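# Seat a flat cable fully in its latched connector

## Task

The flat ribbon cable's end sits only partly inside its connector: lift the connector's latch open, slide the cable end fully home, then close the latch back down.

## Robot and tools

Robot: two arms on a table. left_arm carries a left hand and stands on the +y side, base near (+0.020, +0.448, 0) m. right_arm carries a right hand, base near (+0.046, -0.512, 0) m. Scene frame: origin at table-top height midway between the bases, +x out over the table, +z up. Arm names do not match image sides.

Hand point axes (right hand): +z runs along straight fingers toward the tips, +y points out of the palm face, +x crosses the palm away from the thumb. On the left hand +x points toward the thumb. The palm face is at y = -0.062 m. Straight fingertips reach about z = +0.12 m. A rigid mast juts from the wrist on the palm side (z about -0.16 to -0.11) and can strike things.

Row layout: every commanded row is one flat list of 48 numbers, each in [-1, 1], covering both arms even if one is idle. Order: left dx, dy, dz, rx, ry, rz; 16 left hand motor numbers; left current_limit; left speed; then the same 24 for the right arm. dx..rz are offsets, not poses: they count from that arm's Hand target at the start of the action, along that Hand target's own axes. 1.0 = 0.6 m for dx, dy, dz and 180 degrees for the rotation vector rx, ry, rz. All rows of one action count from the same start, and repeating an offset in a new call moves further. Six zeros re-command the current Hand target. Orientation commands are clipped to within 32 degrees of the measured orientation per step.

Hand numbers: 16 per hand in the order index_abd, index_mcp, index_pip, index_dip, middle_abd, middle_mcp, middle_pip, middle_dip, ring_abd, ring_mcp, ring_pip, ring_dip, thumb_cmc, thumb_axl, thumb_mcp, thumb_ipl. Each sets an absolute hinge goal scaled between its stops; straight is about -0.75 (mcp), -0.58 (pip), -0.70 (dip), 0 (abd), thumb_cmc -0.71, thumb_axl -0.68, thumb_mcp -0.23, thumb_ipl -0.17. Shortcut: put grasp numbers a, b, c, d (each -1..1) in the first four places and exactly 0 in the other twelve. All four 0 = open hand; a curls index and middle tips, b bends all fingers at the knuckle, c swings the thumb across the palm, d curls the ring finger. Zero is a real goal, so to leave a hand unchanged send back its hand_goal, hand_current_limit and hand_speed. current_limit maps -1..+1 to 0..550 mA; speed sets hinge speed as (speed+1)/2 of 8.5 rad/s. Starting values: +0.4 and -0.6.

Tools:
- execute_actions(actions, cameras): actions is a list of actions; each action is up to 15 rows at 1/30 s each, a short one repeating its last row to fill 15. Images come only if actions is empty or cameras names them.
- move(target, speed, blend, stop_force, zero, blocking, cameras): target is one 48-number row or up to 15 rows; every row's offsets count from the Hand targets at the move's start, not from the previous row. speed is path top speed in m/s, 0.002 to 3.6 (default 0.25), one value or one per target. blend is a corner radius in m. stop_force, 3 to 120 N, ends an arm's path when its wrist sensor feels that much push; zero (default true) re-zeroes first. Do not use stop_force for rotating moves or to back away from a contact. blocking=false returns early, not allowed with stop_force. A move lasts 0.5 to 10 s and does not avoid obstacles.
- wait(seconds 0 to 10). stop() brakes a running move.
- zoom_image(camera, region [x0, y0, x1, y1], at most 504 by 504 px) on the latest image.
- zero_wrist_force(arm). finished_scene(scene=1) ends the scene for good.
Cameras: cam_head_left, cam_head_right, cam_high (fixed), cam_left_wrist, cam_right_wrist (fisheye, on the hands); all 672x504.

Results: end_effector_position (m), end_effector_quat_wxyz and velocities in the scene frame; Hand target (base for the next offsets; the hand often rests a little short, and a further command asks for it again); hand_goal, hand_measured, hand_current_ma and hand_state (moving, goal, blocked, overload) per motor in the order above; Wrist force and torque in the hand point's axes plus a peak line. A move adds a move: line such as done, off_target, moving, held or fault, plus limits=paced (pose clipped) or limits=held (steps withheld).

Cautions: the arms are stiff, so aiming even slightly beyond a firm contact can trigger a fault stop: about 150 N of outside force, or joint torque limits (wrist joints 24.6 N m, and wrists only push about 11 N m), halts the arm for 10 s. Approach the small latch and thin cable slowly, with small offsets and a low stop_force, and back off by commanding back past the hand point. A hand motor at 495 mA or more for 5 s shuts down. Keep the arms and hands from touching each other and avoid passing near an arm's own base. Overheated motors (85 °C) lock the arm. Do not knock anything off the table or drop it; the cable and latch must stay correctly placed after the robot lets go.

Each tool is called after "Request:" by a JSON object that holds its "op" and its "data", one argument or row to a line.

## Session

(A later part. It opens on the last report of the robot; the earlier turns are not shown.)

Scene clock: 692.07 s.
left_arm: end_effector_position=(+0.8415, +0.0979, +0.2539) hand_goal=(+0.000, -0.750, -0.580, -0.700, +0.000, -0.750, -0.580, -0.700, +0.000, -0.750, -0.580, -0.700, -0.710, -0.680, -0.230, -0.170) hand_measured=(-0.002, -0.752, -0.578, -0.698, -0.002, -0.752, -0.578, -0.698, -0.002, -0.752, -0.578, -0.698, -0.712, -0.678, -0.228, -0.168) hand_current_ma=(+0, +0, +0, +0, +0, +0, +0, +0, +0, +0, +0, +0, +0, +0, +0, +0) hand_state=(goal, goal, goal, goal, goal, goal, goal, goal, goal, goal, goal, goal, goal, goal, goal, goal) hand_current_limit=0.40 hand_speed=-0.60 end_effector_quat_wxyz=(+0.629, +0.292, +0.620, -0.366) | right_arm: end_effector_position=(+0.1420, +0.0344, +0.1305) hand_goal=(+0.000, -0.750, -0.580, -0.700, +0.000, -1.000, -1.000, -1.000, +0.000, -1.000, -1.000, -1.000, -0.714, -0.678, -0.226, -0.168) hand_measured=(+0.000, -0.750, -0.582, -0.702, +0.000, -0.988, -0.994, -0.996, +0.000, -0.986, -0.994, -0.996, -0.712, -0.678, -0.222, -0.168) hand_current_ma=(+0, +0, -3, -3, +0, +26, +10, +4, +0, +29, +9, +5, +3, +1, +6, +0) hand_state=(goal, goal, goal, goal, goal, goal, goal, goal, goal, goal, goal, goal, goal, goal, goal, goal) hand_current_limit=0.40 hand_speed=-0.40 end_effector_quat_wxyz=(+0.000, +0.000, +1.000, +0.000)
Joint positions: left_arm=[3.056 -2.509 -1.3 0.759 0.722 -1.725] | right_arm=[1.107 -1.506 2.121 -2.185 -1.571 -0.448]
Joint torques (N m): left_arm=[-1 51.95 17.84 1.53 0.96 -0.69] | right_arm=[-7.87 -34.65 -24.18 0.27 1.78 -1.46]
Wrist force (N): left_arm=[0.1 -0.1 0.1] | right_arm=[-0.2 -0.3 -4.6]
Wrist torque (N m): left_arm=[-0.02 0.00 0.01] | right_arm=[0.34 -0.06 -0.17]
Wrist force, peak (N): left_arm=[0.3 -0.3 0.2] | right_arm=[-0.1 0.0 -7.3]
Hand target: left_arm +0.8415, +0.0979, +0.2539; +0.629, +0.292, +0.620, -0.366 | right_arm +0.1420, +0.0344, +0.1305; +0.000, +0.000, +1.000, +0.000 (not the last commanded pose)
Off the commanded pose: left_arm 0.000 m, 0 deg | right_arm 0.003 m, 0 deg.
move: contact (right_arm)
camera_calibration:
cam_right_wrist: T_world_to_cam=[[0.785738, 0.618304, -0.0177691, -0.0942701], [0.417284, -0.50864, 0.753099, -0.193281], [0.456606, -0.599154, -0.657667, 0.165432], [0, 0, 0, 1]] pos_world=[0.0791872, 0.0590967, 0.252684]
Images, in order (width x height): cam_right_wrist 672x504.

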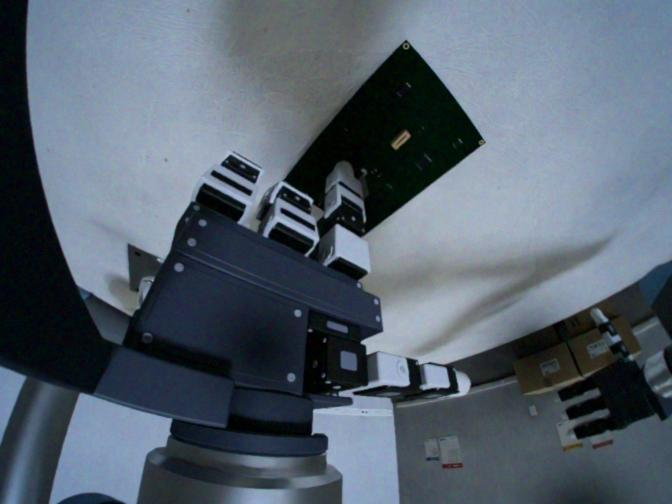

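Request:
{"op": "move", "data": {
  "target": [0,0,0,0,0,0,0,0,0,0,0,0,0,0,0,0,0,0,0,0,0,0,0.4,-0.6,0,0,-0.00167,0,0,0,0,-0.75,-0.58,-0.70,0,-1,-1,-1,0,-1,-1,-1,-0.714,-0.678,-0.226,-0.168,0.4,-0.4],
  "speed": 0.02
}}

Request:
{"op": "zero_wrist_force", "data": {
  "arm": "right_arm"
}}

Request:
{"op": "move", "data": {
  "target": [0,0,0,0,0,0,0,0,0,0,0,0,0,0,0,0,0,0,0,0,0,0,0.4,-0.6,-0.0217,0,0,0,0,0,0,-0.75,-0.58,-0.70,0,-1,-1,-1,0,-1,-1,-1,-0.714,-0.678,-0.226,-0.168,0.4,-0.4],
  "speed": 0.005,
  "stop_force": 3,
  "cameras": ["cam_right_wrist"]
}}

Request:
{"op": "zoom_image", "data": {
  "camera": "cam_right_wrist",
  "region": [310, 130, 400, 220]
}}

Scene clock: 702.90 s.
left_arm: end_effector_position=(+0.8415, +0.0979, +0.2539) hand_goal=(+0.000, -0.750, -0.580, -0.700, +0.000, -0.750, -0.580, -0.700, +0.000, -0.750, -0.580, -0.700, -0.710, -0.680, -0.230, -0.170) hand_measured=(-0.002, -0.752, -0.578, -0.698, -0.002, -0.752, -0.578, -0.698, -0.002, -0.752, -0.578, -0.698, -0.712, -0.678, -0.228, -0.168) hand_current_ma=(+0, +0, +0, +0, +0, +0, +0, +0, +0, +0, +0, +0, +0, +0, +0, +0) hand_state=(goal, goal, goal, goal, goal, goal, goal, goal, goal, goal, goal, goal, goal, goal, goal, goal) hand_current_limit=0.40 hand_speed=-0.60 end_effector_quat_wxyz=(+0.629, +0.292, +0.620, -0.366) | right_arm: end_effector_position=(+0.1420, +0.0344, +0.1315) hand_goal=(+0.000, -0.750, -0.580, -0.700, +0.000, -1.000, -1.000, -1.000, +0.000, -1.000, -1.000, -1.000, -0.714, -0.678, -0.226, -0.168) hand_measured=(+0.000, -0.750, -0.582, -0.702, +0.000, -0.988, -0.994, -0.996, +0.000, -0.986, -0.994, -0.996, -0.712, -0.678, -0.222, -0.168) hand_current_ma=(+0, +0, -2, -3, +0, +26, +10, +4, +0, +29, +9, +5, +3, +1, +6, +0) hand_state=(goal, goal, goal, goal, goal, goal, goal, goal, goal, goal, goal, goal, goal, goal, goal, goal) hand_current_limit=0.40 hand_speed=-0.40 end_effector_quat_wxyz=(+0.000, +0.000, +1.000, +0.000)
Joint positions: left_arm=[3.056 -2.509 -1.3 0.759 0.722 -1.725] | right_arm=[1.107 -1.507 2.12 -2.183 -1.571 -0.448]
Joint torques (N m): left_arm=[0.25 52.55 19.23 1.32 0.71 -0.61] | right_arm=[-7.57 -37.29 -25.72 -0.31 1.8 -1.37]
Wrist force (N): left_arm=[-0.1 -0.2 0.1] | right_arm=[-0.1 0.1 0.0]
Wrist torque (N m): left_arm=[-0.04 0.02 -0.01] | right_arm=[0.00 0.01 -0.15]
Wrist force, peak (N): left_arm=[0.3 -0.2 0.3] | right_arm=[-0.2 -0.2 -5.1]
Hand target: left_arm +0.8415, +0.0979, +0.2539; +0.629, +0.292, +0.620, -0.366 | right_arm +0.1420, +0.0344, +0.1315; +0.000, +0.000, +1.000, +0.000
Off the commanded pose: left_arm 0.000 m, 0 deg | right_arm 0.000 m, 0 deg.
move: done

Wrist force sensor zeroed.

Scene clock: 706.37 s.
left_arm: end_effector_position=(+0.8415, +0.0979, +0.2539) hand_goal=(+0.000, -0.750, -0.580, -0.700, +0.000, -0.750, -0.580, -0.700, +0.000, -0.750, -0.580, -0.700, -0.710, -0.680, -0.230, -0.170) hand_measured=(-0.002, -0.752, -0.578, -0.698, -0.002, -0.752, -0.578, -0.698, -0.002, -0.752, -0.578, -0.698, -0.712, -0.678, -0.228, -0.168) hand_current_ma=(+0, +0, +0, +0, +0, +0, +0, +0, +0, +0, +0, +0, +0, +0, +0, +0) hand_state=(goal, goal, goal, goal, goal, goal, goal, goal, goal, goal, goal, goal, goal, goal, goal, goal) hand_current_limit=0.40 hand_speed=-0.60 end_effector_quat_wxyz=(+0.629, +0.292, +0.620, -0.366) | right_arm: end_effector_position=(+0.1551, +0.0344, +0.1315) hand_goal=(+0.000, -0.750, -0.580, -0.700, +0.000, -1.000, -1.000, -1.000, +0.000, -1.000, -1.000, -1.000, -0.714, -0.678, -0.226, -0.168) hand_measured=(+0.002, -0.750, -0.582, -0.702, +0.000, -0.988, -0.994, -0.996, +0.000, -0.986, -0.994, -0.996, -0.712, -0.678, -0.222, -0.168) hand_current_ma=(+1, +0, -2, -3, +0, +26, +10, +4, +0, +29, +9, +5, +3, +1, +6, +0) hand_state=(goal, goal, goal, goal, goal, goal, goal, goal, goal, goal, goal, goal, goal, goal, goal, goal) hand_current_limit=0.40 hand_speed=-0.40 end_effector_quat_wxyz=(+0.000, +0.000, +1.000, +0.000)
Joint positions: left_arm=[3.056 -2.509 -1.3 0.759 0.722 -1.725] | right_arm=[1.081 -1.502 2.114 -2.182 -1.571 -0.474]
Joint torques (N m): left_arm=[-0.7 52.87 18.33 1.34 0.89 -0.39] | right_arm=[-10.47 -9.26 -26.54 -0.23 -0.65 -2.15]
Wrist force (N, zeroed by zero_wrist_force on right_arm): left_arm=[0.1 0.0 0.3] | right_arm=[-0.1 0.2 -0.3]
Wrist torque (N m, zeroed by zero_wrist_force on right_arm): left_arm=[-0.02 0.00 0.00] | right_arm=[0.06 0.09 0.19]
Wrist force, peak (N, zeroed by zero_wrist_force on right_arm): left_arm=[0.2 -0.3 0.3] | right_arm=[-0.8 0.1 -0.3]
Hand target: left_arm +0.8415, +0.0979, +0.2539; +0.629, +0.292, +0.620, -0.366 | right_arm +0.1551, +0.0344, +0.1315; +0.000, +0.000, +1.000, +0.000
Off the commanded pose: left_arm 0.000 m, 0 deg | right_arm 0.000 m, 0 deg.
move: done
camera_calibration:
cam_right_wrist: T_world_to_cam=[[0.785738, 0.618304, -0.0177691, -0.104467], [0.417284, -0.50864, 0.753099, -0.199458], [0.456606, -0.599154, -0.657667, 0.160154], [0, 0, 0, 1]] pos_world=[0.0921872, 0.0590967, 0.253684]
Images, in order (width x height): cam_right_wrist 672x504.

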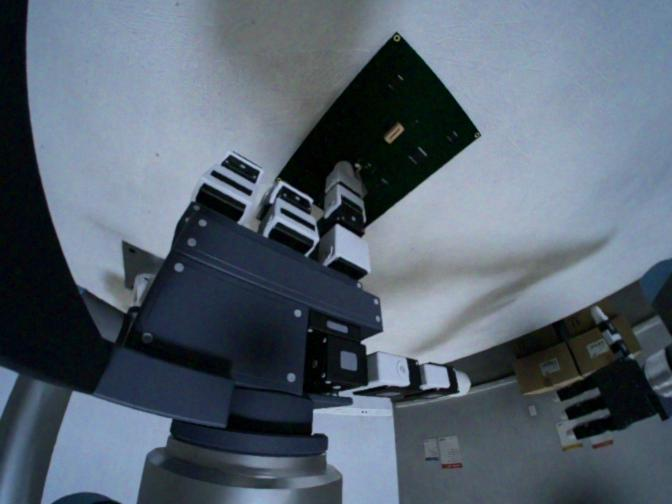

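Scaled by 5.600 from the camera's 672x504 image, which has a finer 960x720 frame.

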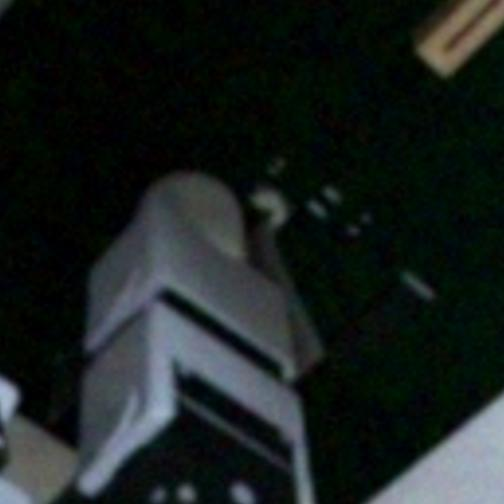

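Request:
{"op": "move", "data": {
  "target": [0,0,0,0,0,0,0,0,0,0,0,0,0,0,0,0,0,0,0,0,0,0,0.4,-0.6,-0.0167,0,0,0,0,0,0,-0.75,-0.58,-0.70,0,-1,-1,-1,0,-1,-1,-1,-0.714,-0.678,-0.226,-0.168,0.4,-0.4],
  "speed": 0.004,
  "stop_force": 3,
  "cameras": ["cam_right_wrist"]
}}

Request:
{"op": "zoom_image", "data": {
  "camera": "cam_right_wrist",
  "region": [310, 130, 400, 220]
}}

Scene clock: 715.10 s.
left_arm: end_effector_position=(+0.8415, +0.0979, +0.2539) hand_goal=(+0.000, -0.750, -0.580, -0.700, +0.000, -0.750, -0.580, -0.700, +0.000, -0.750, -0.580, -0.700, -0.710, -0.680, -0.230, -0.170) hand_measured=(-0.002, -0.752, -0.578, -0.698, -0.002, -0.752, -0.578, -0.698, -0.002, -0.752, -0.578, -0.698, -0.712, -0.678, -0.228, -0.168) hand_current_ma=(+0, +0, +0, +0, +0, +0, +0, +0, +0, +0, +0, +0, +0, +0, +0, +0) hand_state=(goal, goal, goal, goal, goal, goal, goal, goal, goal, goal, goal, goal, goal, goal, goal, goal) hand_current_limit=0.40 hand_speed=-0.60 end_effector_quat_wxyz=(+0.629, +0.292, +0.620, -0.366) | right_arm: end_effector_position=(+0.1651, +0.0344, +0.1315) hand_goal=(+0.000, -0.750, -0.580, -0.700, +0.000, -1.000, -1.000, -1.000, +0.000, -1.000, -1.000, -1.000, -0.714, -0.678, -0.226, -0.168) hand_measured=(+0.002, -0.750, -0.582, -0.702, +0.000, -0.988, -0.994, -0.996, +0.000, -0.986, -0.994, -0.996, -0.712, -0.678, -0.222, -0.168) hand_current_ma=(+2, +0, -2, -3, +0, +26, +10, +4, +0, +29, +9, +5, +3, +1, +6, +0) hand_state=(goal, goal, goal, goal, goal, goal, goal, goal, goal, goal, goal, goal, goal, goal, goal, goal) hand_current_limit=0.40 hand_speed=-0.40 end_effector_quat_wxyz=(+0.000, +0.000, +1.000, +0.000)
Joint positions: left_arm=[3.056 -2.509 -1.3 0.759 0.722 -1.725] | right_arm=[1.061 -1.498 2.109 -2.182 -1.571 -0.493]
Joint torques (N m): left_arm=[-1.61 52.02 18.96 1.36 0.76 -0.81] | right_arm=[-9.97 -9.7 -26.23 -0.22 -0.56 -2.13]
Wrist force (N, zeroed by zero_wrist_force on right_arm): left_arm=[0.1 -0.2 0.0] | right_arm=[0.0 0.1 -0.8]
Wrist torque (N m, zeroed by zero_wrist_force on right_arm): left_arm=[-0.02 -0.01 0.01] | right_arm=[0.09 0.09 0.20]
Wrist force, peak (N, zeroed by zero_wrist_force on right_arm): left_arm=[0.1 -0.3 0.3] | right_arm=[-0.4 0.3 -0.8]
Hand target: left_arm +0.8415, +0.0979, +0.2539; +0.629, +0.292, +0.620, -0.366 | right_arm +0.1651, +0.0344, +0.1315; +0.000, +0.000, +1.000, +0.000
Off the commanded pose: left_arm 0.000 m, 0 deg | right_arm 0.000 m, 0 deg.
move: done
camera_calibration:
cam_right_wrist: T_world_to_cam=[[0.785738, 0.618304, -0.0177691, -0.112324], [0.417284, -0.50864, 0.753099, -0.203631], [0.456606, -0.599154, -0.657667, 0.155588], [0, 0, 0, 1]] pos_world=[0.102187, 0.0590967, 0.253684]
Images, in order (width x height): cam_right_wrist 672x504.

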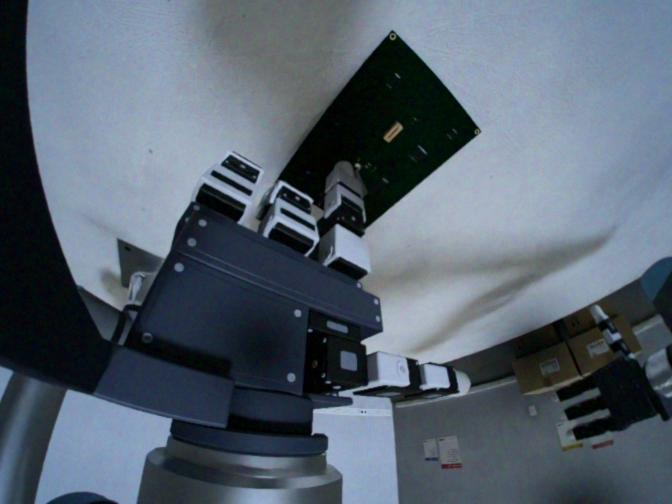

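Scaled by 5.600 from the camera's 672x504 image, which has a finer 960x720 frame.

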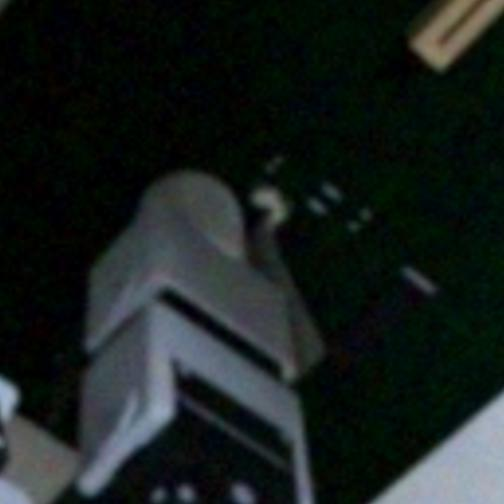

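Request:
{"op": "zoom_image", "data": {
  "camera": "cam_right_wrist",
  "region": [360, 20, 490, 190]
}}

Request:
{"op": "move", "data": {
  "target": [
    [0,0,0,0,0,0,0,0,0,0,0,0,0,0,0,0,0,0,0,0,0,0,0.4,-0.6,0.0333,0,0,0,0,0,0,-0.75,-0.58,-0.70,0,-1,-1,-1,0,-1,-1,-1,-0.714,-0.678,-0.226,-0.168,0.4,-0.4],
    [0,0,0,0,0,0,0,0,0,0,0,0,0,0,0,0,0,0,0,0,0,0,0.4,-0.6,0.0333,0,-0.2,0,0,0,0,-0.75,-0.58,-0.70,0,-1,-1,-1,0,-1,-1,-1,-0.714,-0.678,-0.226,-0.168,0.4,-0.4]
  ],
  "speed": 0.1,
  "cameras": ["cam_right_wrist"]
}}

Request:
{"op": "zoom_image", "data": {
  "camera": "cam_right_wrist",
  "region": [280, 20, 490, 190]
}}

Scaled by 2.965 from the camera's 672x504 image, which has a finer 960x720 frame.

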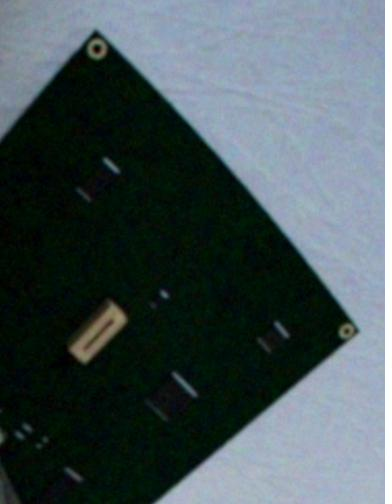

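Scene clock: 856.50 s.
left_arm: end_effector_position=(+0.8415, +0.0979, +0.2539) hand_goal=(+0.000, -0.750, -0.580, -0.700, +0.000, -0.750, -0.580, -0.700, +0.000, -0.750, -0.580, -0.700, -0.710, -0.680, -0.230, -0.170) hand_measured=(-0.002, -0.752, -0.578, -0.698, -0.002, -0.752, -0.578, -0.698, -0.002, -0.752, -0.578, -0.698, -0.712, -0.678, -0.228, -0.168) hand_current_ma=(+0, +0, +0, +0, +0, +0, +0, +0, +0, +0, +0, +0, +0, +0, +0, +0) hand_state=(goal, goal, goal, goal, goal, goal, goal, goal, goal, goal, goal, goal, goal, goal, goal, goal) hand_current_limit=0.40 hand_speed=-0.60 end_effector_quat_wxyz=(+0.629, +0.292, +0.620, -0.366) | right_arm: end_effector_position=(+0.1450, +0.0345, +0.2514) hand_goal=(+0.000, -0.750, -0.580, -0.700, +0.000, -1.000, -1.000, -1.000, +0.000, -1.000, -1.000, -1.000, -0.714, -0.678, -0.226, -0.168) hand_measured=(+0.002, -0.750, -0.582, -0.702, +0.000, -0.988, -0.994, -0.996, +0.000, -0.986, -0.994, -0.996, -0.712, -0.678, -0.222, -0.168) hand_current_ma=(+2, +0, -2, -3, +0, +26, +10, +4, +0, +29, +9, +5, +3, +1, +6, +0) hand_state=(goal, goal, goal, goal, goal, goal, goal, goal, goal, goal, goal, goal, goal, goal, goal, goal) hand_current_limit=0.40 hand_speed=-0.40 end_effector_quat_wxyz=(+0.000, +0.000, +1.000, +0.000) end_effector_velocity=(+0.000, -0.001, +0.000) end_effector_angular_velocity=(-0.004, +0.001, +0.000)
Joint positions: left_arm=[3.056 -2.509 -1.3 0.759 0.722 -1.725] | right_arm=[1.101 -1.64 1.912 -1.842 -1.571 -0.454]
Joint velocities: left_arm=[within noise] | right_arm=[0 0 -0.002 0.006 -0.001 0]
Joint torques (N m): left_arm=[-0.38 51.4 18.91 1.3 0.71 -0.77] | right_arm=[-1.84 -33.62 -28.34 0.01 -0.82 -0.92]
Wrist force (N, zeroed by zero_wrist_force on right_arm): left_arm=[0.1 -0.1 0.3] | right_arm=[-0.4 -0.1 -0.1]
Wrist torque (N m, zeroed by zero_wrist_force on right_arm): left_arm=[-0.03 0.00 0.01] | right_arm=[-0.02 0.06 -0.03]
Wrist force, peak (N, zeroed by zero_wrist_force on right_arm): left_arm=[0.3 -0.4 0.2] | right_arm=[-0.2 -0.1 -1.0]
Hand target: left_arm +0.8415, +0.0979, +0.2539; +0.629, +0.292, +0.620, -0.366 | right_arm +0.1451, +0.0345, +0.2515; +0.000, +0.000, +1.000, +0.000
Off the commanded pose: left_arm 0.000 m, 0 deg | right_arm 0.000 m, 0 deg.
move: done
camera_calibration:
cam_right_wrist: T_world_to_cam=[[0.785738, 0.618304, -0.0177691, -0.0945409], [0.417284, -0.50864, 0.753099, -0.285531], [0.456606, -0.599154, -0.657667, 0.243634], [0, 0, 0, 1]] pos_world=[0.0821872, 0.0591967, 0.373584]
Images, in order (width x height): cam_right_wrist 672x504.

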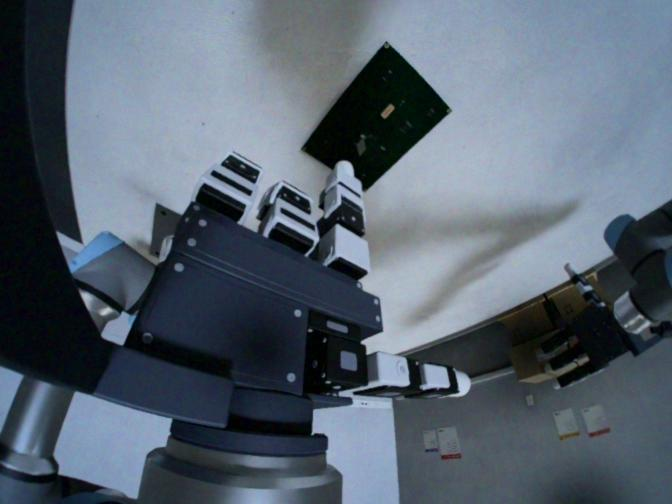

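Scaled by 2.400 from the camera's 672x504 image, which has a finer 960x720 frame.

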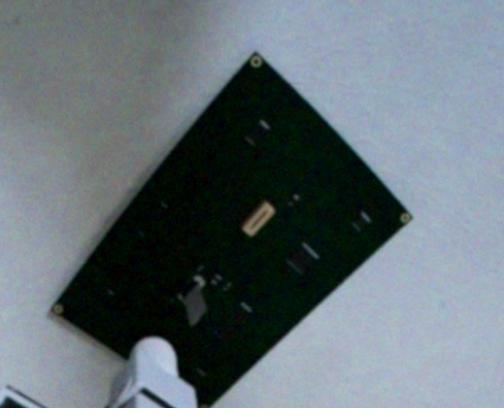

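Request:
{"op": "move", "data": {
  "target": [-0.0418,-0.8392,-0.6250,-0.2678,0.4603,-0.2137,0,-0.75,-0.58,-0.70,0,-0.75,-0.58,-0.70,0,0.62,0.5,0.001,0.571,-0.68,-0.23,-0.17,0.4,-0.6,0,-0.1,0,0,0,0,0,-0.75,-0.58,-0.70,0,-1,-1,-1,0,-1,-1,-1,-0.714,-0.678,-0.226,-0.168,0.4,-0.4],
  "speed": 0.3,
  "cameras": ["cam_head_left","cam_high","cam_left_wrist"]
}}

Scene clock: 877.10 s.
left_arm: end_effector_position=(+0.2156, +0.1261, +0.2995) hand_goal=(+0.000, -0.750, -0.580, -0.700, +0.000, -0.750, -0.580, -0.700, +0.000, +0.620, +0.500, +0.000, +0.570, -0.680, -0.230, -0.170) hand_measured=(-0.002, -0.750, -0.578, -0.698, -0.002, -0.750, -0.578, -0.698, -0.002, +0.612, +0.496, -0.002, +0.568, -0.678, -0.228, -0.168) hand_current_ma=(+0, +0, +0, +0, +0, +0, +0, +0, +0, -2, +0, +0, +0, +0, +0, +0) hand_state=(goal, goal, goal, goal, goal, goal, goal, goal, goal, goal, goal, goal, goal, goal, goal, goal) hand_current_limit=0.40 hand_speed=-0.60 end_effector_quat_wxyz=(+0.001, +0.000, +1.000, +0.000) | right_arm: end_effector_position=(+0.1451, -0.0255, +0.2516) hand_goal=(+0.000, -0.750, -0.580, -0.700, +0.000, -1.000, -1.000, -1.000, +0.000, -1.000, -1.000, -1.000, -0.714, -0.678, -0.226, -0.168) hand_measured=(+0.002, -0.750, -0.582, -0.702, +0.000, -0.988, -0.994, -0.996, +0.000, -0.986, -0.994, -0.996, -0.712, -0.678, -0.222, -0.168) hand_current_ma=(+2, +0, -2, -3, +0, +26, +10, +4, +0, +29, +9, +5, +3, +1, +6, +0) hand_state=(goal, goal, goal, goal, goal, goal, goal, goal, goal, goal, goal, goal, goal, goal, goal, goal) hand_current_limit=0.40 hand_speed=-0.40 end_effector_quat_wxyz=(+0.000, +0.000, +1.000, +0.000)
Joint positions: left_arm=[2.386 -1.462 -1.823 -1.426 1.572 -2.357] | right_arm=[1.033 -1.794 2.04 -1.817 -1.571 -0.521]
Joint torques (N m): left_arm=[-9.05 6.78 34.97 0.33 -1.74 -2.18] | right_arm=[-9.49 -27.27 -15.97 -0.26 0.15 -2.2]
Wrist force (N, zeroed by zero_wrist_force on right_arm): left_arm=[0.1 -0.6 -1.9] | right_arm=[-0.3 0.0 -0.6]
Wrist torque (N m, zeroed by zero_wrist_force on right_arm): left_arm=[0.09 0.17 -0.02] | right_arm=[0.03 0.07 0.18]
Wrist force, peak (N, zeroed by zero_wrist_force on right_arm): left_arm=[0.7 -0.9 -2.1] | right_arm=[-0.7 -0.4 -0.6]
Hand target: left_arm +0.2155, +0.1261, +0.2995; +0.001, +0.000, +1.000, +0.000 | right_arm +0.1451, -0.0255, +0.2516; +0.000, +0.000, +1.000, +0.000
Off the commanded pose: left_arm 0.000 m, 0 deg | right_arm 0.000 m, 0 deg.
move: done
camera_calibration:
cam_left_wrist: T_world_to_cam=[[0.768773, -0.638379, -0.0382289, -0.101866], [-0.391008, -0.516495, 0.761804, -0.131627], [-0.506065, -0.570707, -0.646678, 0.498919], [0, 0, 0, 1]] pos_world=[0.27933, 0.151723, 0.41902]
Images, in order (width x height): cam_head_left 672x504, cam_high 672x504, cam_left_wrist 672x504.

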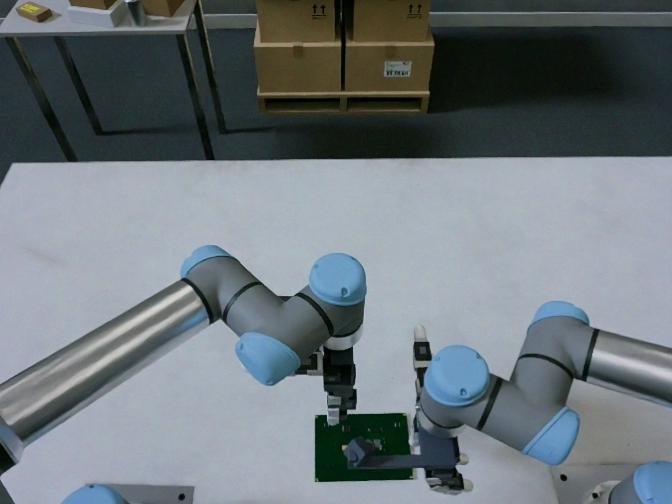

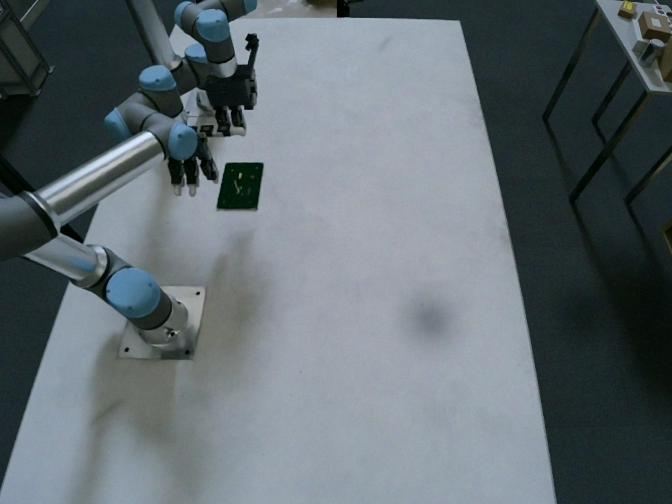

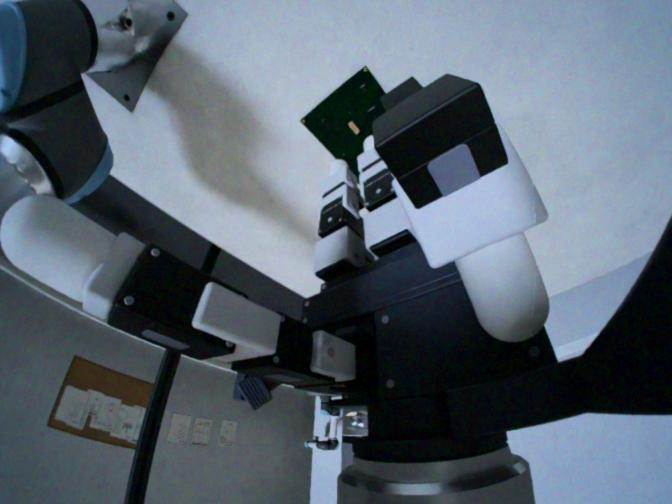

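Request:
{"op": "move", "data": {
  "target": [0,0,0.2583,0,0,0,0,-0.75,-0.58,-0.70,0,-0.75,-0.58,-0.70,0,0.62,0.5,0.001,0.571,-0.68,-0.23,-0.17,0.4,-0.6,0,0,0,0,0,0,0,-0.75,-0.58,-0.70,0,-1,-1,-1,0,-1,-1,-1,-0.714,-0.678,-0.226,-0.168,0.4,-0.4],
  "speed": 0.15
}}

Request:
{"op": "move", "data": {
  "target": [0,0,0.04,0,0,0,0,-0.75,-0.58,-0.70,0,-0.75,-0.58,-0.70,0,0.62,0.5,0.001,0.571,-0.68,-0.23,-0.17,0.4,-0.6,0,0,0,0,0,0,0,-0.75,-0.58,-0.70,0,-1,-1,-1,0,-1,-1,-1,-0.714,-0.678,-0.226,-0.168,0.4,-0.4],
  "speed": 0.006,
  "stop_force": 12,
  "cameras": ["cam_left_wrist","cam_right_wrist"]
}}

Request:
{"op": "zoom_image", "data": {
  "camera": "cam_right_wrist",
  "region": [280, 20, 490, 190]
}}

Scene clock: 885.93 s.
left_arm: end_effector_position=(+0.2157, +0.1262, +0.1446) hand_goal=(+0.000, -0.750, -0.580, -0.700, +0.000, -0.750, -0.580, -0.700, +0.000, +0.620, +0.500, +0.000, +0.570, -0.680, -0.230, -0.170) hand_measured=(-0.002, -0.750, -0.578, -0.698, -0.002, -0.750, -0.578, -0.698, -0.002, +0.612, +0.496, -0.002, +0.568, -0.678, -0.228, -0.168) hand_current_ma=(+0, +0, +0, +0, +0, +0, +0, +0, +0, -2, +0, +0, +0, +0, +0, +0) hand_state=(goal, goal, goal, goal, goal, goal, goal, goal, goal, goal, goal, goal, goal, goal, goal, goal) hand_current_limit=0.40 hand_speed=-0.60 end_effector_quat_wxyz=(+0.001, +0.000, +1.000, +0.000) | right_arm: end_effector_position=(+0.1451, -0.0255, +0.2516) hand_goal=(+0.000, -0.750, -0.580, -0.700, +0.000, -1.000, -1.000, -1.000, +0.000, -1.000, -1.000, -1.000, -0.714, -0.678, -0.226, -0.168) hand_measured=(+0.002, -0.750, -0.582, -0.702, +0.000, -0.988, -0.994, -0.996, +0.000, -0.986, -0.994, -0.996, -0.712, -0.678, -0.222, -0.168) hand_current_ma=(+2, +0, -2, -3, +0, +26, +10, +4, +0, +29, +9, +5, +3, +1, +6, +0) hand_state=(goal, goal, goal, goal, goal, goal, goal, goal, goal, goal, goal, goal, goal, goal, goal, goal) hand_current_limit=0.40 hand_speed=-0.40 end_effector_quat_wxyz=(+0.000, +0.000, +1.000, +0.000)
Joint positions: left_arm=[2.386 -1.601 -2.115 -0.995 1.572 -2.357] | right_arm=[1.033 -1.794 2.04 -1.817 -1.571 -0.521]
Joint torques (N m): left_arm=[-8.66 11 7.33 5.18 2.45 -2.26] | right_arm=[-10.17 -27.06 -15.97 -0.32 1.67 -2.08]
Wrist force (N, zeroed by zero_wrist_force on right_arm): left_arm=[0.5 -0.6 -2.0] | right_arm=[-0.4 -0.1 -0.9]
Wrist torque (N m, zeroed by zero_wrist_force on right_arm): left_arm=[0.10 0.13 -0.01] | right_arm=[0.04 0.09 0.17]
Wrist force, peak (N, zeroed by zero_wrist_force on right_arm): left_arm=[0.3 -0.9 -3.1] | right_arm=[-0.7 -0.4 -0.8]
Hand target: left_arm +0.2157, +0.1261, +0.1445; +0.001, +0.000, +1.000, +0.000 | right_arm +0.1451, -0.0255, +0.2516; +0.000, +0.000, +1.000, +0.000
Off the commanded pose: left_arm 0.000 m, 0 deg | right_arm 0.000 m, 0 deg.
move: done

Scene clock: 889.70 s.
left_arm: end_effector_position=(+0.2157, +0.1261, +0.1298) hand_goal=(+0.000, -0.750, -0.580, -0.700, +0.000, -0.750, -0.580, -0.700, +0.000, +0.620, +0.500, +0.000, +0.570, -0.680, -0.230, -0.170) hand_measured=(-0.002, -0.748, -0.578, -0.698, -0.002, -0.748, -0.578, -0.698, -0.002, +0.612, +0.496, -0.002, +0.568, -0.678, -0.228, -0.168) hand_current_ma=(+0, +0, +0, +0, +0, +0, +0, +0, +0, -2, +0, +0, +0, +0, +0, +0) hand_state=(goal, goal, goal, goal, goal, goal, goal, goal, goal, goal, goal, goal, goal, goal, goal, goal) hand_current_limit=0.40 hand_speed=-0.60 end_effector_quat_wxyz=(+0.001, +0.000, +1.000, +0.000) | right_arm: end_effector_position=(+0.1451, -0.0255, +0.2516) hand_goal=(+0.000, -0.750, -0.580, -0.700, +0.000, -1.000, -1.000, -1.000, +0.000, -1.000, -1.000, -1.000, -0.714, -0.678, -0.226, -0.168) hand_measured=(+0.002, -0.750, -0.582, -0.702, +0.000, -0.988, -0.994, -0.996, +0.000, -0.986, -0.994, -0.996, -0.712, -0.678, -0.222, -0.168) hand_current_ma=(+2, +0, -2, -3, +0, +26, +10, +4, +0, +29, +9, +5, +3, +1, +6, +0) hand_state=(goal, goal, goal, goal, goal, goal, goal, goal, goal, goal, goal, goal, goal, goal, goal, goal) hand_current_limit=0.40 hand_speed=-0.40 end_effector_quat_wxyz=(+0.000, +0.000, +1.000, +0.000)
Joint positions: left_arm=[2.386 -1.624 -2.136 -0.951 1.572 -2.357] | right_arm=[1.033 -1.794 2.04 -1.817 -1.571 -0.521]
Joint torques (N m): left_arm=[3.57 27.06 25.45 -0.19 2.34 0.35] | right_arm=[-10.02 -27.37 -16.09 -0.32 1.59 -2.03]
Wrist force (N, zeroed by zero_wrist_force on right_arm): left_arm=[0.3 -0.8 -14.6] | right_arm=[-0.5 0.0 -0.6]
Wrist torque (N m, zeroed by zero_wrist_force on right_arm): left_arm=[1.07 0.22 -0.04] | right_arm=[0.04 0.09 0.17]
Wrist force, peak (N, zeroed by zero_wrist_force on right_arm): left_arm=[0.4 -0.7 -20.2] | right_arm=[-0.4 -0.6 -0.9]
Hand target: left_arm +0.2157, +0.1261, +0.1298; +0.001, +0.000, +1.000, +0.000 (not the last commanded pose) | right_arm +0.1451, -0.0255, +0.2516; +0.000, +0.000, +1.000, +0.000
Off the commanded pose: left_arm 0.009 m, 0 deg | right_arm 0.000 m, 0 deg.
move: contact (left_arm)
camera_calibration:
cam_left_wrist: T_world_to_cam=[[0.768818, -0.638311, -0.0384427, -0.108477], [-0.390821, -0.516608, 0.761824, -0.00231028], [-0.506141, -0.57068, -0.646642, 0.389288], [0, 0, 0, 1]] pos_world=[0.279531, 0.151723, 0.24932]
cam_right_wrist: T_world_to_cam=[[0.785738, 0.618304, -0.0177691, -0.0574391], [0.417284, -0.50864, 0.753099, -0.3162], [0.456606, -0.599154, -0.657667, 0.207817], [0, 0, 0, 1]] pos_world=[0.0821872, -0.000803267, 0.373784]
Images, in order (width x height): cam_left_wrist 672x504, cam_right_wrist 672x504.

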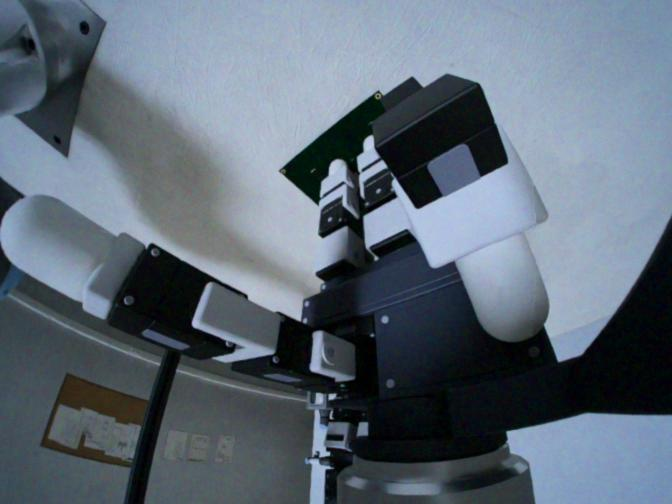

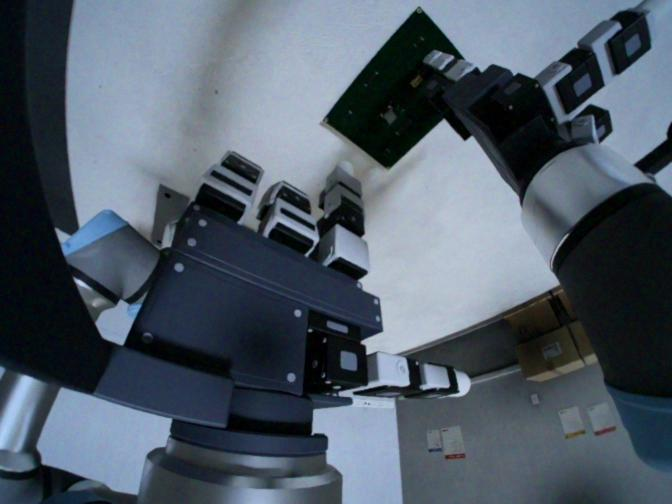

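Scaled by 2.400 from the camera's 672x504 image, which has a finer 960x720 frame.

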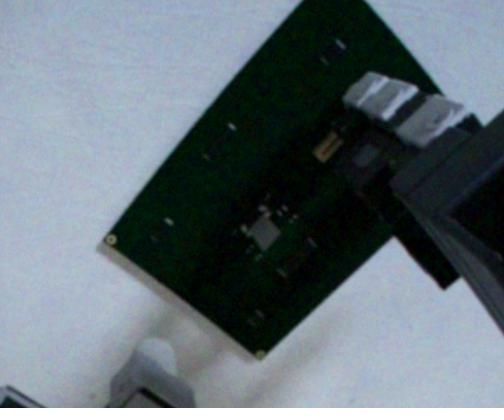

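Request:
{"op": "move", "data": {
  "target": [
    [0,0,0,0,0,0,0,-0.75,-0.58,-0.70,0,-0.75,-0.58,-0.70,0,0.62,0.5,0.001,0.571,-0.68,-0.23,-0.17,0.4,-0.6,-0.0165,0.0998,0.086,0,0,0,0,-0.75,-0.58,-0.70,0,-1,-1,-1,0,-1,-1,-1,-0.714,-0.678,-0.226,-0.168,0.4,-0.4],
    [0,0,0,0,0,0,0,-0.75,-0.58,-0.70,0,-0.75,-0.58,-0.70,0,0.62,0.5,0.001,0.571,-0.68,-0.23,-0.17,0.4,-0.6,-0.0165,0.0998,0.2,0,0,0,0,-0.75,-0.58,-0.70,0,-1,-1,-1,0,-1,-1,-1,-0.714,-0.678,-0.226,-0.168,0.4,-0.4]
  ],
  "speed": [0.15,0.08],
  "blend": 0.01
}}

Request:
{"op": "zero_wrist_force", "data": {
  "arm": "right_arm"
}}

Request:
{"op": "move", "data": {
  "target": [0,0,0,0,0,0,0,-0.75,-0.58,-0.70,0,-0.75,-0.58,-0.70,0,0.62,0.5,0.001,0.571,-0.68,-0.23,-0.17,0.4,-0.6,-0.0217,0,0,0,0,0,0,-0.75,-0.58,-0.70,0,-1,-1,-1,0,-1,-1,-1,-0.714,-0.678,-0.226,-0.168,0.4,-0.4],
  "speed": 0.005,
  "stop_force": 3,
  "cameras": ["cam_right_wrist"]
}}

Request:
{"op": "zoom_image", "data": {
  "camera": "cam_right_wrist",
  "region": [310, 130, 400, 220]
}}

Scene clock: 901.77 s.
left_arm: end_effector_position=(+0.2157, +0.1261, +0.1298) hand_goal=(+0.000, -0.750, -0.580, -0.700, +0.000, -0.750, -0.580, -0.700, +0.000, +0.620, +0.500, +0.000, +0.570, -0.680, -0.230, -0.170) hand_measured=(-0.002, -0.748, -0.578, -0.698, -0.002, -0.748, -0.578, -0.698, -0.002, +0.612, +0.496, -0.002, +0.568, -0.678, -0.228, -0.168) hand_current_ma=(+0, +0, +0, +0, +0, +0, +0, +0, +0, -2, +0, +0, +0, +0, +0, +0) hand_state=(goal, goal, goal, goal, goal, goal, goal, goal, goal, goal, goal, goal, goal, goal, goal, goal) hand_current_limit=0.40 hand_speed=-0.60 end_effector_quat_wxyz=(+0.001, +0.000, +1.000, +0.000) | right_arm: end_effector_position=(+0.1550, +0.0343, +0.1316) hand_goal=(+0.000, -0.750, -0.580, -0.700, +0.000, -1.000, -1.000, -1.000, +0.000, -1.000, -1.000, -1.000, -0.714, -0.678, -0.226, -0.168) hand_measured=(+0.002, -0.750, -0.582, -0.702, +0.000, -0.988, -0.994, -0.996, +0.000, -0.986, -0.994, -0.996, -0.712, -0.678, -0.222, -0.168) hand_current_ma=(+2, +0, -2, -3, +0, +25, +10, +4, +0, +28, +9, +5, +2, +1, +6, +0) hand_state=(goal, goal, goal, goal, goal, goal, goal, goal, goal, goal, goal, goal, goal, goal, goal, goal) hand_current_limit=0.40 hand_speed=-0.40 end_effector_quat_wxyz=(+0.000, +0.000, +1.000, +0.000)
Joint positions: left_arm=[2.386 -1.624 -2.136 -0.951 1.572 -2.357] | right_arm=[1.081 -1.503 2.114 -2.182 -1.571 -0.474]
Joint torques (N m): left_arm=[3.04 26.28 25.51 3.06 2.29 -2.09] | right_arm=[10.9 -9.64 -12.66 -5.61 0.44 1.96]
Wrist force (N, zeroed by zero_wrist_force on right_arm): left_arm=[0.4 -0.6 -14.7] | right_arm=[-0.4 0.0 -0.2]
Wrist torque (N m, zeroed by zero_wrist_force on right_arm): left_arm=[1.10 0.20 -0.02] | right_arm=[0.03 0.08 -0.03]
Wrist force, peak (N, zeroed by zero_wrist_force on right_arm): left_arm=[0.4 -0.8 -14.8] | right_arm=[-0.1 -1.2 -1.0]
Hand target: left_arm +0.2157, +0.1261, +0.1298; +0.001, +0.000, +1.000, +0.000 | right_arm +0.1550, +0.0343, +0.1315; +0.000, +0.000, +1.000, +0.000
Off the commanded pose: left_arm 0.000 m, 0 deg | right_arm 0.000 m, 0 deg.
move: done

Wrist force sensor zeroed.

Scene clock: 905.23 s.
left_arm: end_effector_position=(+0.2157, +0.1261, +0.1298) hand_goal=(+0.000, -0.750, -0.580, -0.700, +0.000, -0.750, -0.580, -0.700, +0.000, +0.620, +0.500, +0.000, +0.570, -0.680, -0.230, -0.170) hand_measured=(-0.002, -0.748, -0.578, -0.698, -0.002, -0.748, -0.578, -0.698, -0.002, +0.612, +0.496, -0.002, +0.568, -0.678, -0.228, -0.168) hand_current_ma=(+0, +0, +0, +0, +0, +0, +0, +0, +0, -2, +0, +0, +0, +0, +0, +0) hand_state=(goal, goal, goal, goal, goal, goal, goal, goal, goal, goal, goal, goal, goal, goal, goal, goal) hand_current_limit=0.40 hand_speed=-0.60 end_effector_quat_wxyz=(+0.001, +0.000, +1.000, +0.000) | right_arm: end_effector_position=(+0.1680, +0.0343, +0.1315) hand_goal=(+0.000, -0.750, -0.580, -0.700, +0.000, -1.000, -1.000, -1.000, +0.000, -1.000, -1.000, -1.000, -0.714, -0.678, -0.226, -0.168) hand_measured=(+0.026, -0.750, -0.582, -0.702, +0.000, -0.988, -0.994, -0.996, +0.000, -0.986, -0.994, -0.996, -0.712, -0.678, -0.222, -0.168) hand_current_ma=(+51, +0, -2, -3, +0, +25, +10, +4, +0, +28, +9, +5, +2, +1, +6, +0) hand_state=(blocked, goal, goal, goal, goal, goal, goal, goal, goal, goal, goal, goal, goal, goal, goal, goal) hand_current_limit=0.40 hand_speed=-0.40 end_effector_quat_wxyz=(+0.000, +0.000, +1.000, +0.000)
Joint positions: left_arm=[2.386 -1.624 -2.136 -0.951 1.572 -2.357] | right_arm=[1.055 -1.496 2.108 -2.181 -1.571 -0.499]
Joint torques (N m): left_arm=[3.19 25.73 26.63 3.28 1.95 -2.51] | right_arm=[-10.67 -9.53 -26.49 -0.3 0.51 -2.12]
Wrist force (N, zeroed by zero_wrist_force on right_arm): left_arm=[0.2 -1.0 -14.6] | right_arm=[1.5 -0.1 -0.8]
Wrist torque (N m, zeroed by zero_wrist_force on right_arm): left_arm=[1.04 0.22 -0.03] | right_arm=[0.07 0.12 0.31]
Wrist force, peak (N, zeroed by zero_wrist_force on right_arm): left_arm=[0.3 -1.1 -14.8] | right_arm=[1.6 -0.2 -0.9]
Hand target: left_arm +0.2157, +0.1261, +0.1298; +0.001, +0.000, +1.000, +0.000 | right_arm +0.1680, +0.0343, +0.1315; +0.000, +0.000, +1.000, +0.000
Off the commanded pose: left_arm 0.000 m, 0 deg | right_arm 0.000 m, 0 deg.
move: done
camera_calibration:
cam_right_wrist: T_world_to_cam=[[0.785738, 0.618304, -0.0177691, -0.11462], [0.417284, -0.50864, 0.753099, -0.204934], [0.456606, -0.599154, -0.657667, 0.154158], [0, 0, 0, 1]] pos_world=[0.105187, 0.0589967, 0.253684]
Images, in order (width x height): cam_right_wrist 672x504.

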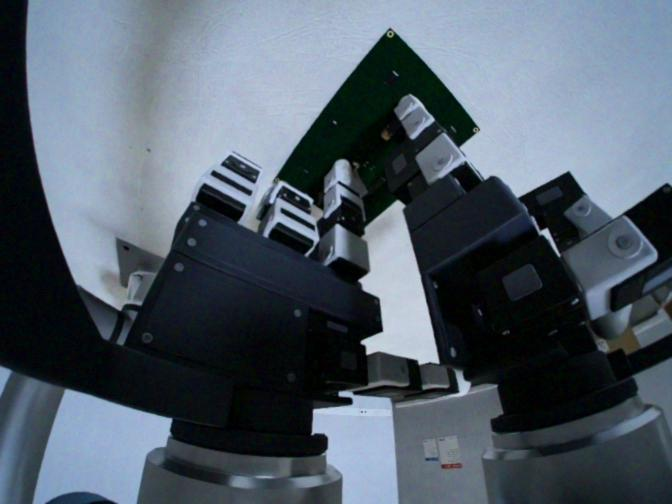

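Scaled by 5.600 from the camera's 672x504 image, which has a finer 960x720 frame.

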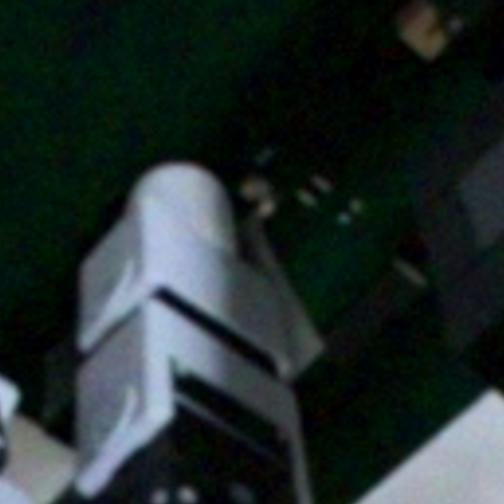

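Request:
{"op": "move", "data": {
  "target": [0,0,0,0,0,0,0,-0.75,-0.58,-0.70,0,-0.75,-0.58,-0.70,0,0.62,0.5,0.001,0.571,-0.68,-0.23,-0.17,0.4,-0.6,-0.0083,0,0,0,0,0,0,-0.75,-0.58,-0.70,0,-1,-1,-1,0,-1,-1,-1,-0.714,-0.678,-0.226,-0.168,0.4,-0.4],
  "speed": 0.005,
  "stop_force": 6,
  "zero": false
}}

Request:
{"op": "move", "data": {
  "target": [0,0,0,0,0,0,0,-0.75,-0.58,-0.70,0,-0.75,-0.58,-0.70,0,0.62,0.5,0.001,0.571,-0.68,-0.23,-0.17,0.4,-0.6,-0.005,0,-0.02,0,0,0,0,-0.75,-0.58,-0.70,0,-1,-1,-1,0,-1,-1,-1,-0.714,-0.678,-0.226,-0.168,0.4,-0.4],
  "speed": 0.01,
  "cameras": ["cam_right_wrist"]
}}

Request:
{"op": "zoom_image", "data": {
  "camera": "cam_right_wrist",
  "region": [310, 130, 400, 220]
}}

Scene clock: 914.50 s.
left_arm: end_effector_position=(+0.2157, +0.1261, +0.1298) hand_goal=(+0.000, -0.750, -0.580, -0.700, +0.000, -0.750, -0.580, -0.700, +0.000, +0.620, +0.500, +0.000, +0.570, -0.680, -0.230, -0.170) hand_measured=(+0.002, -0.748, -0.578, -0.698, +0.002, -0.748, -0.578, -0.698, -0.002, +0.612, +0.496, -0.002, +0.568, -0.678, -0.228, -0.168) hand_current_ma=(+0, +0, +0, +0, +0, +0, +0, +0, +0, -2, +0, +0, +0, +0, +0, +0) hand_state=(goal, goal, goal, goal, goal, goal, goal, goal, goal, goal, goal, goal, goal, goal, goal, goal) hand_current_limit=0.40 hand_speed=-0.60 end_effector_quat_wxyz=(+0.001, +0.000, +1.000, +0.000) | right_arm: end_effector_position=(+0.1730, +0.0343, +0.1315) hand_goal=(+0.000, -0.750, -0.580, -0.700, +0.000, -1.000, -1.000, -1.000, +0.000, -1.000, -1.000, -1.000, -0.714, -0.678, -0.226, -0.168) hand_measured=(+0.060, -0.750, -0.582, -0.702, +0.000, -0.988, -0.994, -0.996, +0.000, -0.986, -0.994, -0.996, -0.712, -0.678, -0.222, -0.168) hand_current_ma=(+155, +0, -2, -3, +0, +25, +10, +4, +0, +28, +9, +5, +2, +1, +6, +0) hand_state=(blocked, goal, goal, goal, goal, goal, goal, goal, goal, goal, goal, goal, goal, goal, goal, goal) hand_current_limit=0.40 hand_speed=-0.40 end_effector_quat_wxyz=(+0.000, +0.000, +1.000, +0.000)
Joint positions: left_arm=[2.386 -1.624 -2.136 -0.951 1.572 -2.357] | right_arm=[1.046 -1.494 2.105 -2.181 -1.571 -0.509]
Joint torques (N m): left_arm=[2.02 26.29 24.11 3.47 1.94 -2.31] | right_arm=[-11.18 -8.8 -25.89 -0.43 -1.14 -2.14]
Wrist force (N, zeroed by zero_wrist_force on right_arm): left_arm=[-0.4 -0.8 -14.2] | right_arm=[2.6 -0.2 -2.1]
Wrist torque (N m, zeroed by zero_wrist_force on right_arm): left_arm=[1.01 0.16 -0.09] | right_arm=[0.16 0.25 0.39]
Wrist force, peak (N, zeroed by zero_wrist_force on right_arm): left_arm=[0.3 -0.8 -14.8] | right_arm=[3.0 -0.2 -1.8]
Hand target: left_arm +0.2157, +0.1261, +0.1298; +0.001, +0.000, +1.000, +0.000 | right_arm +0.1730, +0.0343, +0.1315; +0.000, +0.000, +1.000, +0.000
Off the commanded pose: left_arm 0.000 m, 0 deg | right_arm 0.000 m, 0 deg.
move: done

Scene clock: 916.07 s.
left_arm: end_effector_position=(+0.2157, +0.1261, +0.1298) hand_goal=(+0.000, -0.750, -0.580, -0.700, +0.000, -0.750, -0.580, -0.700, +0.000, +0.620, +0.500, +0.000, +0.570, -0.680, -0.230, -0.170) hand_measured=(+0.002, -0.748, -0.578, -0.698, +0.002, -0.748, -0.578, -0.698, -0.002, +0.612, +0.496, -0.002, +0.568, -0.678, -0.228, -0.168) hand_current_ma=(+0, +0, +0, +0, +0, +0, +0, +0, +0, -2, +0, +0, +0, +0, +0, +0) hand_state=(goal, goal, goal, goal, goal, goal, goal, goal, goal, goal, goal, goal, goal, goal, goal, goal) hand_current_limit=0.40 hand_speed=-0.60 end_effector_quat_wxyz=(+0.001, +0.000, +1.000, +0.000) | right_arm: end_effector_position=(+0.1760, +0.0343, +0.1434) hand_goal=(+0.000, -0.750, -0.580, -0.700, +0.000, -1.000, -1.000, -1.000, +0.000, -1.000, -1.000, -1.000, -0.714, -0.678, -0.226, -0.168) hand_measured=(+0.026, -0.750, -0.582, -0.702, +0.000, -0.988, -0.994, -0.996, +0.000, -0.986, -0.994, -0.996, -0.712, -0.678, -0.222, -0.168) hand_current_ma=(+51, +0, -2, -3, +0, +25, +10, +4, +0, +28, +9, +5, +2, +1, +6, +0) hand_state=(blocked, goal, goal, goal, goal, goal, goal, goal, goal, goal, goal, goal, goal, goal, goal, goal) hand_current_limit=0.40 hand_speed=-0.40 end_effector_quat_wxyz=(+0.000, +0.000, +1.000, +0.000)
Joint positions: left_arm=[2.386 -1.624 -2.136 -0.951 1.572 -2.357] | right_arm=[1.04 -1.51 2.086 -2.146 -1.571 -0.515]
Joint torques (N m): left_arm=[2.22 27.38 23.61 3.3 1.79 -2.11] | right_arm=[-10.4 -36.82 -26.78 -0.59 -1.31 -2.15]
Wrist force (N, zeroed by zero_wrist_force on right_arm): left_arm=[-0.4 -0.6 -14.2] | right_arm=[0.8 -0.3 -0.1]
Wrist torque (N m, zeroed by zero_wrist_force on right_arm): left_arm=[1.03 0.15 -0.09] | right_arm=[0.00 0.02 0.26]
Wrist force, peak (N, zeroed by zero_wrist_force on right_arm): left_arm=[-0.2 -0.8 -14.4] | right_arm=[2.8 -0.2 -1.8]
Hand target: left_arm +0.2157, +0.1261, +0.1298; +0.001, +0.000, +1.000, +0.000 | right_arm +0.1760, +0.0343, +0.1435; +0.000, +0.000, +1.000, +0.000
Off the commanded pose: left_arm 0.000 m, 0 deg | right_arm 0.000 m, 0 deg.
move: done
camera_calibration:
cam_right_wrist: T_world_to_cam=[[0.785738, 0.618304, -0.0177691, -0.120616], [0.417284, -0.50864, 0.753099, -0.217192], [0.456606, -0.599154, -0.657667, 0.158377], [0, 0, 0, 1]] pos_world=[0.113087, 0.0589967, 0.265584]
Images, in order (width x height): cam_right_wrist 672x504.

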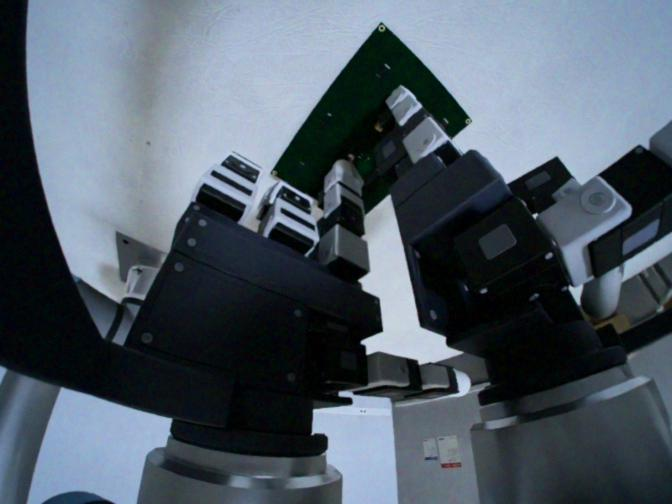

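Scaled by 5.600 from the camera's 672x504 image, which has a finer 960x720 frame.

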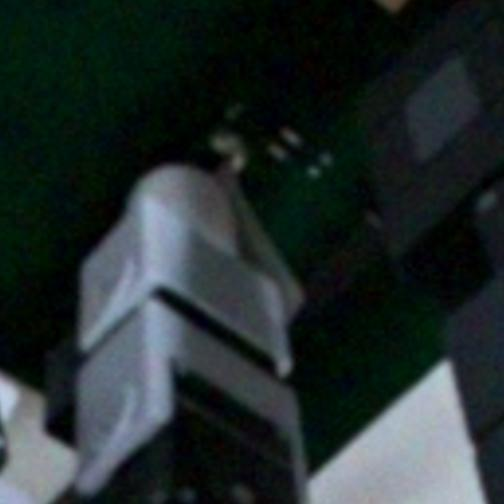

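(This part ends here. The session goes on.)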